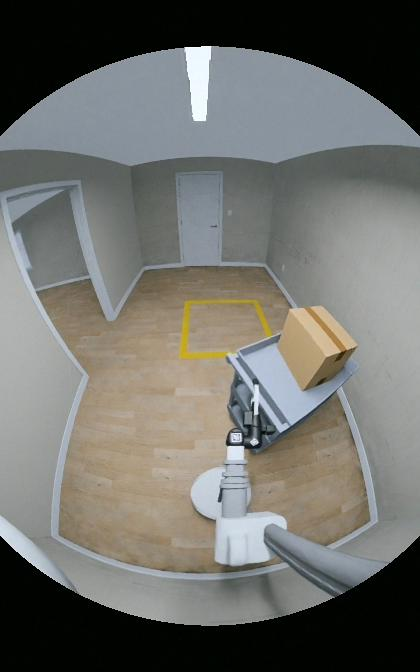

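move:
  r2: {"base":{"rotate_rad":-0.6},"pace":"slow"}
  blocking: false
  cameras: []

wait:
  seconds: 3
  cameras: ["r2_head_camera","r2_head_left_camera"]

Scene clock: 939.23 s.
move: r2 moving
r1: as last shown
r1.turned_by_imu: -0.002
r1.lidar_m: 3.07 4.95 4.56 0.29 0.25 - 0.25 0.29 3.77 1.20 1.52 2.73
r1.on_its_own: the wheels are slack since a contact_stop
r1.servo_current: wrist_yaw_rad=26(52) wrist_pitch_rad=52(52) wrist_roll_rad=46(59) gripper_m=39(46)
r1.contact_limits: strafe_m 0.95
r1.wrist_depth_mm: - 134 330 300 260 229 211 / - 118 140 303 263 229 211 / - 116 147 296 263 231 212 / 108 135 198 304 263 230 212 / 216 436 364 304 265 233 213 / 226 452 195 307 191 233 213 / 222 452 355 143 260 224 213
r2.base_odometry: x=-6.459 y=-1.009 heading=-0.693
r2.turned_by_wheels: -0.122
r2.turned_by_imu: -0.113
r2.base_tilt: forward=-0.7 right=+0.0
r2.lidar_m: 0.50 2.65 1.65 1.43 1.43 0.85 0.76 0.77 0.95 1.35 0.87 0.40
r2.base_status: rotate_rad moving
r2.joint_positions: lift_m=+0.657 arm_m=+0.080 wrist_yaw_rad=+0.009 wrist_pitch_rad=-0.008 wrist_roll_rad=+1.570 gripper_m=-0.029
r2.joint_status: not commanded
r2.measured_speeds: translate_m=+0.002 strafe_m=+0.004 rotate_rad=-0.478 lift_m=+0.000 arm_m=+0.000 wrist_yaw_rad=+0.100 wrist_pitch_rad=+0.000 wrist_roll_rad=+0.000
r2.motor_effort: lift_m=+12(12) arm_m=-4(4) wheel_0=+17(18) wheel_1=+10(11) wheel_2=+12(12)
r2.servo_current: wrist_yaw_rad=52(111) wrist_pitch_rad=52(59) wrist_roll_rad=52(52) gripper_m=72(72)
r2.hand_pose: x=+0.5400 y=-0.0849 z=+0.8379 quat_wxyz=(+0.707, +0.707, +0.000, +0.006) (m; r2's base frame)
r2.wrist_depth_mm: - - - - - - - / - - - - - - - / - - - - 129 - 500 / - - - - 156 1499 469 / - - - - 207 1756 1281 / - - - - 177 370 370 / - - - - - 1576 1281
pictures: none
No camera images: "cameras" was empty.

Scene clock: 940.67 s.
earlier move: r2 done
r1.base_odometry: x=-2.370 y=-0.348 heading=+2.743
r1.turned_by_wheels: +0.000
r1.turned_by_imu: +0.000
r1.base_tilt: forward=-1.5 right=+1.3
r1.lidar_m: 3.09 4.93 4.55 0.27 0.25 - 0.25 0.30 3.77 1.21 1.51 2.75
r1.base_status: not commanded
r1.joint_positions: lift_m=+0.600 arm_m=+0.000 wrist_yaw_rad=+3.194 wrist_pitch_rad=+0.002 wrist_roll_rad=+0.000 gripper_m=+0.056
r1.joint_status: not commanded
r1.measured_speeds: all 0
r1.on_its_own: the wheels are slack since a contact_stop
r1.motor_effort: lift_m=+22(22) arm_m=-4(4) wheel_0=+0(1) wheel_1=+0(0) wheel_2=+0(0)
r1.servo_current: wrist_yaw_rad=52(59) wrist_pitch_rad=39(52) wrist_roll_rad=59(59) gripper_m=39(46)
r1.contact_limits: strafe_m 0.95
r1.hand_pose: x=-0.1217 y=+0.0723 z=+0.7773 quat_wxyz=(-0.026, -0.001, +0.000, +1.000) (m; r1's base frame)
r1.wrist_depth_mm: - 134 330 301 260 229 210 / - 118 140 303 263 230 211 / - 116 147 297 262 231 211 / 108 135 198 304 263 232 212 / 216 436 362 307 265 232 213 / 227 449 195 309 191 232 213 / 221 455 357 143 260 224 213
r2.base_odometry: x=-6.459 y=-1.009 heading=-1.170
r2.turned_by_wheels: -0.477
r2.turned_by_imu: -0.437
r2.base_tilt: forward=-0.7 right=+0.1
r2.lidar_m: 0.49 3.68 2.57 1.56 1.43 1.26 0.84 0.75 0.78 1.01 1.34 0.50
r2.base_status: done
r2.joint_positions: lift_m=+0.657 arm_m=+0.080 wrist_yaw_rad=+0.004 wrist_pitch_rad=-0.008 wrist_roll_rad=+1.570 gripper_m=-0.029
r2.joint_status: not commanded
r2.measured_speeds: all 0
r2.motor_effort: lift_m=+12(12) arm_m=-4(6) wheel_0=+4(25) wheel_1=+5(18) wheel_2=+7(20)
r2.servo_current: wrist_yaw_rad=46(150) wrist_pitch_rad=52(59) wrist_roll_rad=52(65) gripper_m=72(78)
r2.hand_pose: x=+0.5396 y=-0.0863 z=+0.8379 quat_wxyz=(+0.707, +0.707, -0.001, +0.004) (m; r2's base frame)
r2.wrist_depth_mm: - - - 202 202 - - / - 439 415 208 208 - - / - 427 424 158 214 - - / - 455 445 219 220 820 - / - - 480 224 226 - - / - - 185 173 170 - - / - - - - 237 1618 477
wait: 1.43 of 3 s (r2 has come to rest)
pictures: r2_head_camera, r2_head_left_camera
Images, in order (width x height): r2_head_camera 420x560, r2_head_left_camera 420x672.

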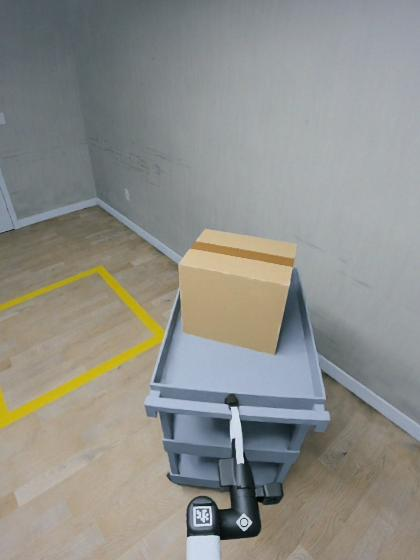

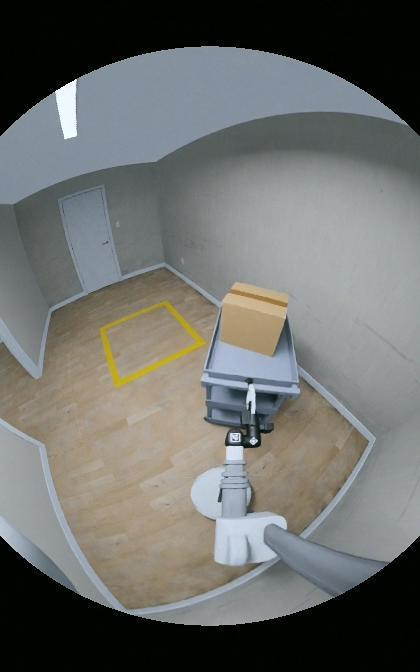

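move:
  r2: {"base":{"translate_m":0.05,"strafe_m":-0.3},"pace":"slow","contact_limits":{"translate_m":0.35}}
  blocking: false
  cameras: []

wait:
  seconds: 6
  cameras: []

move:
  r2: {"base":{"rotate_rad":0.5},"pace":"slow"}
  blocking: false
  cameras: []

wait:
  seconds: 3
  cameras: ["r2_head_camera","r2_head_left_camera"]

Scene clock: 949.67 s.
move: r2 moving
r1: as last shown
r1.turned_by_imu: -0.001
r1.lidar_m: 3.07 4.93 4.55 0.28 0.25 - 0.25 0.29 3.77 1.21 1.52 2.73
r1.on_its_own: the wheels are slack since a contact_stop
r1.motor_effort: lift_m=+22(22) arm_m=-3(4) wheel_0=+0(1) wheel_1=+0(0) wheel_2=+0(0)
r1.servo_current: wrist_yaw_rad=59(65) wrist_pitch_rad=39(46) wrist_roll_rad=65(65) gripper_m=46(46)
r1.contact_limits: strafe_m 0.95
r1.wrist_depth_mm: - 134 330 301 262 229 211 / - 118 140 303 260 230 212 / - 115 147 297 263 230 211 / 108 135 198 303 263 231 212 / 215 433 362 307 264 232 214 / 225 449 195 306 191 232 212 / 222 449 357 143 259 224 213
r2.base_odometry: x=-6.470 y=-1.016 heading=-1.170
r2.turned_by_wheels: +0.000
r2.turned_by_imu: +0.002
r2.base_tilt: forward=-0.8 right=+0.1
r2.lidar_m: 0.48 3.67 2.62 1.57 1.44 1.28 0.80 0.74 0.77 0.98 1.35 0.48
r2.base_status: translate_m moving; strafe_m moving
r2.joint_positions: lift_m=+0.657 arm_m=+0.080 wrist_yaw_rad=+0.004 wrist_pitch_rad=-0.008 wrist_roll_rad=+1.570 gripper_m=-0.029
r2.joint_status: not commanded
r2.measured_speeds: translate_m=+0.008 strafe_m=-0.052 rotate_rad=+0.000 lift_m=+0.000 arm_m=+0.000 wrist_yaw_rad=+0.000 wrist_pitch_rad=+0.000 wrist_roll_rad=+0.000
r2.motor_effort: lift_m=+12(12) arm_m=-4(4) wheel_0=+10(15) wheel_1=-4(6) wheel_2=-7(7)
r2.servo_current: wrist_yaw_rad=52(52) wrist_pitch_rad=46(52) wrist_roll_rad=39(65) gripper_m=78(78)
r2.contact_limits: translate_m 0.35
r2.hand_pose: x=+0.5396 y=-0.0863 z=+0.8379 quat_wxyz=(+0.707, +0.707, -0.001, +0.004) (m; r2's base frame)
r2.wrist_depth_mm: - - - 202 203 - - / - - 427 208 208 - - / - 424 424 158 213 - - / - 452 449 218 220 809 - / - - 473 224 225 - - / - - 184 172 170 - - / - - - - - 1618 480
pictures: none
No camera images: "cameras" was empty.

Scene clock: 953.43 s.
earlier move: r2 done
r1.base_odometry: x=-2.370 y=-0.348 heading=+2.743
r1.turned_by_wheels: +0.000
r1.turned_by_imu: +0.000
r1.base_tilt: forward=-1.5 right=+1.3
r1.lidar_m: 3.07 4.95 4.55 0.25 0.25 - 0.25 0.29 3.78 1.21 1.51 2.73
r1.base_status: not commanded
r1.joint_positions: lift_m=+0.600 arm_m=+0.000 wrist_yaw_rad=+3.194 wrist_pitch_rad=+0.002 wrist_roll_rad=+0.000 gripper_m=+0.056
r1.joint_status: not commanded
r1.measured_speeds: all 0
r1.on_its_own: the wheels are slack since a contact_stop
r1.motor_effort: lift_m=+22(22) arm_m=-3(4) wheel_0=+0(1) wheel_1=+0(0) wheel_2=+0(0)
r1.servo_current: wrist_yaw_rad=46(72) wrist_pitch_rad=46(52) wrist_roll_rad=39(72) gripper_m=39(46)
r1.contact_limits: strafe_m 0.95
r1.hand_pose: x=-0.1217 y=+0.0723 z=+0.7773 quat_wxyz=(-0.026, -0.001, +0.000, +1.000) (m; r1's base frame)
r1.wrist_depth_mm: - 133 329 300 258 229 208 / - 118 140 301 262 229 212 / - 116 147 296 263 232 211 / 108 135 198 304 264 230 213 / 216 433 362 304 264 232 213 / 226 455 195 307 190 233 213 / 222 455 357 143 260 225 213
r2.base_odometry: x=-6.716 y=-1.171 heading=-1.170
r2.turned_by_wheels: +0.000
r2.turned_by_imu: +0.000
r2.base_tilt: forward=-0.7 right=+0.0
r2.lidar_m: 0.45 0.47 2.81 1.84 1.71 1.03 0.70 0.62 0.64 0.80 1.08 0.53
r2.base_status: done
r2.joint_positions: lift_m=+0.657 arm_m=+0.080 wrist_yaw_rad=+0.002 wrist_pitch_rad=-0.008 wrist_roll_rad=+1.570 gripper_m=-0.029
r2.joint_status: not commanded
r2.measured_speeds: all 0
r2.motor_effort: lift_m=+12(12) arm_m=+4(4) wheel_0=+7(16) wheel_1=-2(6) wheel_2=-8(12)
r2.servo_current: wrist_yaw_rad=46(65) wrist_pitch_rad=52(59) wrist_roll_rad=46(65) gripper_m=72(78)
r2.contact_limits: translate_m 0.35
r2.hand_pose: x=+0.5394 y=-0.0869 z=+0.8379 quat_wxyz=(+0.707, +0.707, -0.002, +0.003) (m; r2's base frame)
r2.wrist_depth_mm: - - - 255 260 - - / - - - 248 251 - - / - - - 241 244 661 - / - 455 442 236 236 820 - / - 455 452 217 232 - - / - 462 182 172 175 - - / - 466 466 - - - -
wait: 3.77 of 6 s (r2 has come to rest)
pictures: none
No camera images: "cameras" was empty.

Scene clock: 953.93 s.
move: r2 moving
r1: as last shown
r1.lidar_m: 3.07 4.97 4.56 0.28 0.25 - 0.25 0.30 3.78 1.22 1.52 2.74
r1.on_its_own: the wheels are slack since a contact_stop
r1.motor_effort: lift_m=+22(22) arm_m=-4(4) wheel_0=-1(1) wheel_1=+0(0) wheel_2=+0(0)
r1.servo_current: wrist_yaw_rad=52(72) wrist_pitch_rad=39(46) wrist_roll_rad=52(65) gripper_m=39(46)
r1.contact_limits: strafe_m 0.95
r1.wrist_depth_mm: - 134 330 301 260 229 209 / - 118 141 303 262 229 211 / - 115 147 296 264 231 212 / 108 135 198 306 264 232 213 / 216 433 362 306 264 231 213 / 225 449 195 309 191 233 213 / 222 455 355 143 258 225 213
r2.base_odometry: x=-6.716 y=-1.171 heading=-1.047
r2.turned_by_wheels: +0.124
r2.turned_by_imu: +0.111
r2.base_tilt: forward=-0.7 right=+0.1
r2.lidar_m: 0.44 4.06 2.85 1.79 1.71 0.92 0.66 0.62 0.65 0.89 1.08 0.52
r2.base_status: rotate_rad moving
r2.joint_positions: lift_m=+0.657 arm_m=+0.080 wrist_yaw_rad=-0.014 wrist_pitch_rad=-0.008 wrist_roll_rad=+1.570 gripper_m=-0.029
r2.joint_status: not commanded
r2.measured_speeds: translate_m=+0.004 strafe_m=-0.002 rotate_rad=+0.492 lift_m=+0.000 arm_m=+0.000 wrist_yaw_rad=+0.000 wrist_pitch_rad=+0.000 wrist_roll_rad=+0.000
r2.motor_effort: lift_m=+12(12) arm_m=+4(4) wheel_0=-14(14) wheel_1=-11(11) wheel_2=-22(22)
r2.servo_current: wrist_yaw_rad=72(91) wrist_pitch_rad=52(52) wrist_roll_rad=46(59) gripper_m=72(72)
r2.hand_pose: x=+0.5379 y=-0.0916 z=+0.8379 quat_wxyz=(+0.707, +0.707, -0.008, -0.002) (m; r2's base frame)
r2.wrist_depth_mm: - - - 240 240 - - / - - - 237 237 - - / - - 433 234 234 778 - / - 449 442 230 230 809 - / - 459 452 198 229 809 - / - - 179 170 176 - - / - 480 473 - - - -
pictures: none
No camera images: "cameras" was empty.

Scene clock: 955.13 s.
earlier move: r2 done
r1.base_odometry: x=-2.370 y=-0.348 heading=+2.743
r1.turned_by_wheels: +0.000
r1.turned_by_imu: +0.000
r1.base_tilt: forward=-1.5 right=+1.3
r1.lidar_m: 3.08 4.95 4.56 0.27 0.25 - 0.25 0.30 3.79 1.21 1.50 2.74
r1.base_status: not commanded
r1.joint_positions: lift_m=+0.600 arm_m=+0.000 wrist_yaw_rad=+3.194 wrist_pitch_rad=+0.002 wrist_roll_rad=+0.000 gripper_m=+0.056
r1.joint_status: not commanded
r1.measured_speeds: all 0
r1.on_its_own: the wheels are slack since a contact_stop
r1.motor_effort: lift_m=+22(22) arm_m=-3(4) wheel_0=+0(1) wheel_1=+0(0) wheel_2=+0(0)
r1.servo_current: wrist_yaw_rad=39(72) wrist_pitch_rad=39(52) wrist_roll_rad=33(65) gripper_m=33(52)
r1.contact_limits: strafe_m 0.95
r1.hand_pose: x=-0.1217 y=+0.0723 z=+0.7773 quat_wxyz=(-0.026, -0.001, +0.000, +1.000) (m; r1's base frame)
r1.wrist_depth_mm: - 134 329 301 260 229 210 / - 118 140 301 262 229 211 / - 116 146 296 262 230 211 / 108 135 198 306 262 232 213 / 216 433 366 306 264 231 213 / 225 455 195 309 191 233 213 / 221 452 359 143 262 224 213
r2.base_odometry: x=-6.715 y=-1.171 heading=-0.672
r2.turned_by_wheels: +0.375
r2.turned_by_imu: +0.358
r2.base_tilt: forward=-0.7 right=+0.0
r2.lidar_m: 0.52 2.97 1.92 1.69 1.12 0.70 0.62 0.63 0.79 1.09 1.10 0.40
r2.base_status: done
r2.joint_positions: lift_m=+0.657 arm_m=+0.080 wrist_yaw_rad=-0.008 wrist_pitch_rad=-0.008 wrist_roll_rad=+1.570 gripper_m=-0.029
r2.joint_status: not commanded
r2.measured_speeds: all 0
r2.motor_effort: lift_m=+12(12) arm_m=+5(6) wheel_0=-9(18) wheel_1=-7(11) wheel_2=-3(22)
r2.servo_current: wrist_yaw_rad=46(91) wrist_pitch_rad=46(52) wrist_roll_rad=46(59) gripper_m=72(72)
r2.hand_pose: x=+0.5385 y=-0.0897 z=+0.8379 quat_wxyz=(+0.707, +0.707, -0.005, +0.000) (m; r2's base frame)
r2.wrist_depth_mm: - 349 - - 146 - - / - 387 375 158 160 - - / - 473 421 173 174 - - / - - 504 192 196 1863 - / - - - 146 215 1921 500 / - - 178 168 171 1708 1255 / - - - - - 334 1118
wait: 1.20 of 3 s (r2 has come to rest)
pictures: r2_head_camera, r2_head_left_camera
Images, in order (width x height): r2_head_camera 420x560, r2_head_left_camera 420x672.

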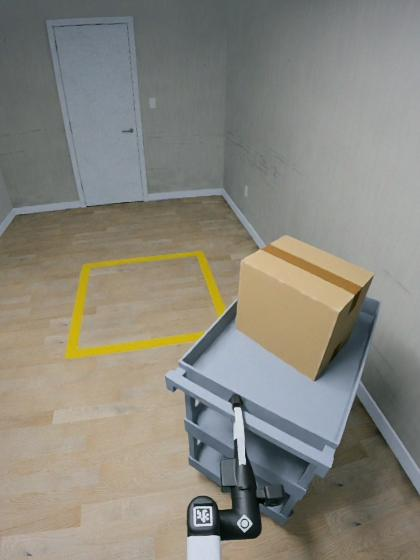

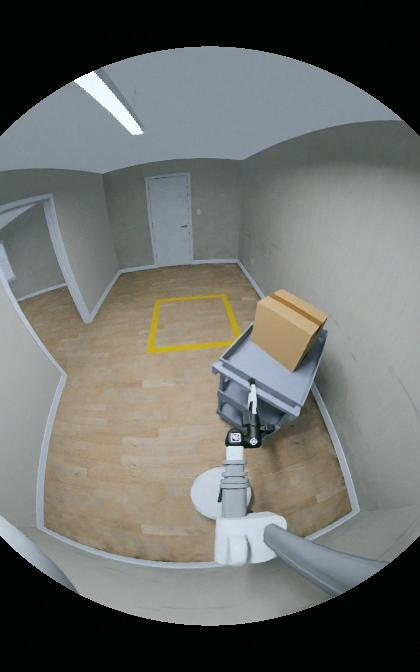

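move:
  r2: {"base":{"translate_m":0.1,"strafe_m":-0.45},"pace":"slow","contact_limits":{"translate_m":0.35}}
  blocking: false
  cameras: []

wait:
  seconds: 7
  cameras: []

move:
  r2: {"base":{"rotate_rad":0.4},"pace":"slow"}
  blocking: false
  cameras: []

wait:
  seconds: 3
  cameras: ["r2_head_camera","r2_head_left_camera"]

Scene clock: 961.57 s.
move: r2 moving
r1: as last shown
r1.lidar_m: 3.09 4.97 4.59 0.26 0.25 - 0.25 0.30 3.78 1.21 1.51 2.74
r1.on_its_own: the wheels are slack since a contact_stop
r1.servo_current: wrist_yaw_rad=52(72) wrist_pitch_rad=39(46) wrist_roll_rad=46(65) gripper_m=39(46)
r1.contact_limits: strafe_m 0.95
r1.wrist_depth_mm: - 134 330 301 259 229 209 / - 118 140 301 260 229 211 / - 116 147 297 264 230 212 / 108 135 198 304 263 232 212 / 216 436 364 306 264 232 213 / 226 449 195 307 190 233 213 / 223 455 357 143 260 224 213
r2.base_odometry: x=-6.721 y=-1.183 heading=-0.672
r2.turned_by_wheels: +0.000
r2.turned_by_imu: +0.001
r2.base_tilt: forward=-0.7 right=+0.1
r2.lidar_m: 0.53 3.03 1.90 1.72 1.09 0.70 0.63 0.65 0.79 1.08 1.08 0.41
r2.base_status: translate_m moving; strafe_m moving
r2.joint_positions: lift_m=+0.657 arm_m=+0.080 wrist_yaw_rad=-0.002 wrist_pitch_rad=-0.008 wrist_roll_rad=+1.570 gripper_m=-0.029
r2.joint_status: not commanded
r2.measured_speeds: translate_m=+0.010 strafe_m=-0.050 rotate_rad=+0.001 lift_m=+0.000 arm_m=+0.000 wrist_yaw_rad=+0.016 wrist_pitch_rad=+0.000 wrist_roll_rad=+0.000
r2.motor_effort: lift_m=+12(12) arm_m=+5(5) wheel_0=+9(10) wheel_1=-7(10) wheel_2=-8(8)
r2.servo_current: wrist_yaw_rad=52(59) wrist_pitch_rad=46(52) wrist_roll_rad=46(59) gripper_m=65(78)
r2.contact_limits: translate_m 0.35
r2.hand_pose: x=+0.5390 y=-0.0881 z=+0.8379 quat_wxyz=(+0.707, +0.707, -0.004, +0.002) (m; r2's base frame)
r2.wrist_depth_mm: - 345 - 143 142 - - / - 389 - - 155 - - / - 455 421 169 171 - - / - - 124 185 192 1863 - / - - - 207 211 1863 492 / - - 178 164 171 1708 1255 / - - - - - 336 1160
pictures: none
No camera images: "cameras" was empty.

Scene clock: 966.90 s.
earlier move: r2 done
r1.base_odometry: x=-2.370 y=-0.348 heading=+2.743
r1.turned_by_wheels: +0.000
r1.turned_by_imu: +0.000
r1.base_tilt: forward=-1.6 right=+1.3
r1.lidar_m: 3.06 4.95 4.57 0.29 0.25 - 0.25 0.30 3.47 1.22 1.50 2.74
r1.base_status: not commanded
r1.joint_positions: lift_m=+0.600 arm_m=+0.000 wrist_yaw_rad=+3.194 wrist_pitch_rad=+0.002 wrist_roll_rad=+0.000 gripper_m=+0.056
r1.joint_status: not commanded
r1.measured_speeds: all 0
r1.on_its_own: the wheels are slack since a contact_stop
r1.motor_effort: lift_m=+22(22) arm_m=-4(4) wheel_0=+0(1) wheel_1=+0(1) wheel_2=+0(0)
r1.servo_current: wrist_yaw_rad=26(78) wrist_pitch_rad=39(52) wrist_roll_rad=46(72) gripper_m=46(46)
r1.contact_limits: strafe_m 0.95
r1.hand_pose: x=-0.1217 y=+0.0723 z=+0.7773 quat_wxyz=(-0.026, -0.001, +0.000, +1.000) (m; r1's base frame)
r1.wrist_depth_mm: - 133 329 300 260 229 211 / - 118 140 303 262 230 211 / - 116 147 297 264 230 211 / 109 135 197 304 262 232 211 / 216 433 362 303 265 233 213 / 226 452 196 309 191 232 213 / 221 452 357 143 260 225 213
r2.base_odometry: x=-6.917 y=-1.585 heading=-0.671
r2.turned_by_wheels: +0.001
r2.turned_by_imu: +0.152
r2.base_tilt: forward=-0.7 right=+0.1
r2.lidar_m: 0.52 3.08 2.22 2.12 0.94 0.69 0.62 0.65 0.72 0.66 0.72 0.39
r2.base_status: done
r2.joint_positions: lift_m=+0.657 arm_m=+0.080 wrist_yaw_rad=+0.012 wrist_pitch_rad=-0.008 wrist_roll_rad=+1.570 gripper_m=-0.029
r2.joint_status: not commanded
r2.measured_speeds: all 0
r2.motor_effort: lift_m=+12(12) arm_m=+4(5) wheel_0=+17(26) wheel_1=+0(10) wheel_2=-9(11)
r2.servo_current: wrist_yaw_rad=78(85) wrist_pitch_rad=46(59) wrist_roll_rad=59(65) gripper_m=65(78)
r2.contact_limits: translate_m 0.35
r2.hand_pose: x=+0.5403 y=-0.0839 z=+0.8379 quat_wxyz=(+0.707, +0.707, +0.002, +0.007) (m; r2's base frame)
r2.wrist_depth_mm: - 338 - 124 121 - - / - 387 - 136 136 - - / - - - 154 153 - - / - - - 178 177 1618 500 / - - 119 202 208 1863 473 / - - 174 159 175 1708 1229 / - - - - - 342 345
wait: 5.33 of 7 s (r2 has come to rest)
pictures: none
No camera images: "cameras" was empty.

Scene clock: 967.40 s.
move: r2 moving
r1: as last shown
r1.base_tilt: forward=-1.5 right=+1.3
r1.lidar_m: 3.06 4.93 4.57 0.26 0.25 - 0.25 0.29 3.49 1.22 1.51 2.74
r1.on_its_own: the wheels are slack since a contact_stop
r1.motor_effort: lift_m=+22(22) arm_m=-4(4) wheel_0=+0(1) wheel_1=+0(0) wheel_2=+0(0)
r1.servo_current: wrist_yaw_rad=39(65) wrist_pitch_rad=39(46) wrist_roll_rad=39(65) gripper_m=46(46)
r1.contact_limits: strafe_m 0.95
r1.wrist_depth_mm: - 134 330 301 262 228 209 / - 118 140 301 260 229 211 / - 116 147 296 262 231 212 / 108 135 198 303 263 232 213 / 216 436 364 304 264 233 213 / 226 452 195 307 191 232 214 / 222 449 357 143 260 224 212
r2.base_odometry: x=-6.917 y=-1.585 heading=-0.549
r2.turned_by_wheels: +0.122
r2.turned_by_imu: +0.115
r2.base_tilt: forward=-0.7 right=+0.1
r2.lidar_m: 0.54 3.09 2.16 1.85 0.84 0.63 0.63 0.69 0.69 0.67 0.68 0.38
r2.base_status: rotate_rad moving
r2.joint_positions: lift_m=+0.657 arm_m=+0.080 wrist_yaw_rad=-0.018 wrist_pitch_rad=-0.008 wrist_roll_rad=+1.570 gripper_m=-0.029
r2.joint_status: not commanded
r2.measured_speeds: translate_m=+0.000 strafe_m=+0.000 rotate_rad=+0.489 lift_m=+0.000 arm_m=+0.000 wrist_yaw_rad=-0.073 wrist_pitch_rad=+0.000 wrist_roll_rad=+0.000
r2.motor_effort: lift_m=+12(12) arm_m=+4(4) wheel_0=-19(19) wheel_1=-12(12) wheel_2=-19(19)
r2.servo_current: wrist_yaw_rad=104(104) wrist_pitch_rad=52(52) wrist_roll_rad=39(59) gripper_m=72(78)
r2.hand_pose: x=+0.5376 y=-0.0927 z=+0.8379 quat_wxyz=(+0.707, +0.707, -0.009, -0.004) (m; r2's base frame)
r2.wrist_depth_mm: - 353 - - 123 - - / - 415 - 141 141 - - / - - - - 160 559 - / - - 108 187 187 1756 500 / - - - 188 220 1921 1281 / - - 172 164 180 1756 1205 / - - - - - 1708 1255
pictures: none
No camera images: "cameras" was empty.

Scene clock: 968.47 s.
earlier move: r2 done
r1.base_odometry: x=-2.370 y=-0.348 heading=+2.743
r1.turned_by_wheels: +0.000
r1.turned_by_imu: +0.000
r1.base_tilt: forward=-1.5 right=+1.3
r1.lidar_m: 3.06 4.96 4.57 0.26 0.25 - 0.25 0.29 3.41 1.22 1.49 2.73
r1.base_status: not commanded
r1.joint_positions: lift_m=+0.600 arm_m=+0.000 wrist_yaw_rad=+3.194 wrist_pitch_rad=+0.002 wrist_roll_rad=+0.000 gripper_m=+0.056
r1.joint_status: not commanded
r1.measured_speeds: all 0
r1.on_its_own: the wheels are slack since a contact_stop
r1.motor_effort: lift_m=+22(22) arm_m=-3(4) wheel_0=+0(1) wheel_1=+0(0) wheel_2=+0(0)
r1.servo_current: wrist_yaw_rad=59(72) wrist_pitch_rad=39(52) wrist_roll_rad=46(65) gripper_m=46(52)
r1.contact_limits: strafe_m 0.95
r1.hand_pose: x=-0.1217 y=+0.0723 z=+0.7773 quat_wxyz=(-0.026, -0.001, +0.000, +1.000) (m; r1's base frame)
r1.wrist_depth_mm: - 133 332 301 260 230 211 / - 118 140 301 263 229 211 / - 116 147 297 262 231 211 / 108 135 198 306 262 230 212 / 216 433 362 306 265 232 213 / 225 455 195 306 191 233 213 / 222 459 355 143 262 224 213
r2.base_odometry: x=-6.917 y=-1.585 heading=-0.274
r2.turned_by_wheels: +0.275
r2.turned_by_imu: +0.194
r2.base_tilt: forward=-0.7 right=+0.1
r2.lidar_m: 0.53 2.39 2.14 1.27 0.75 0.66 0.67 0.76 0.65 0.66 0.43 0.33
r2.base_status: done
r2.joint_positions: lift_m=+0.657 arm_m=+0.080 wrist_yaw_rad=-0.023 wrist_pitch_rad=-0.008 wrist_roll_rad=+1.570 gripper_m=-0.029
r2.joint_status: not commanded
r2.measured_speeds: all 0
r2.on_its_own: wrist_yaw_rad is at rest, and its servo_current (137 mA) is outside its rest range (0 to 104 mA)
r2.motor_effort: lift_m=+12(12) arm_m=+6(6) wheel_0=-12(21) wheel_1=-7(14) wheel_2=-13(24)
r2.servo_current: wrist_yaw_rad=137(143) wrist_pitch_rad=46(59) wrist_roll_rad=46(59) gripper_m=72(78)
r2.hand_pose: x=+0.5371 y=-0.0940 z=+0.8379 quat_wxyz=(+0.707, +0.707, -0.011, -0.005) (m; r2's base frame)
r2.wrist_depth_mm: - - - - - - - / - - - - - - - / - - - - 127 - 477 / - - - - 162 1537 1255 / - - - - 220 1921 1308 / - - - - 179 359 1205 / - - - - - 1499 1281
wait: 1.07 of 3 s (r2 has come to rest)
pictures: r2_head_camera, r2_head_left_camera
Images, in order (width x height): r2_head_camera 420x560, r2_head_left_camera 420x672.

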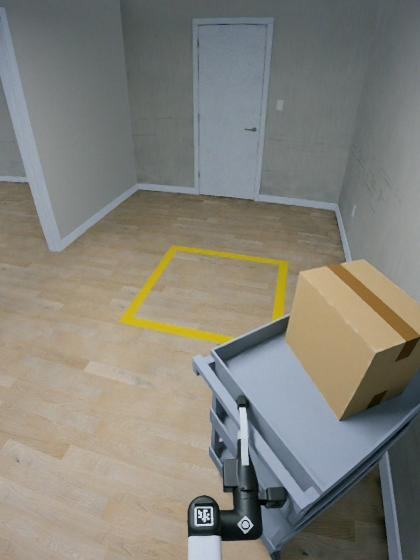

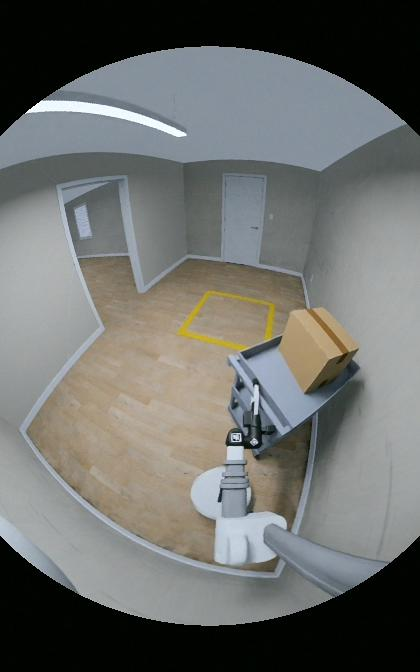

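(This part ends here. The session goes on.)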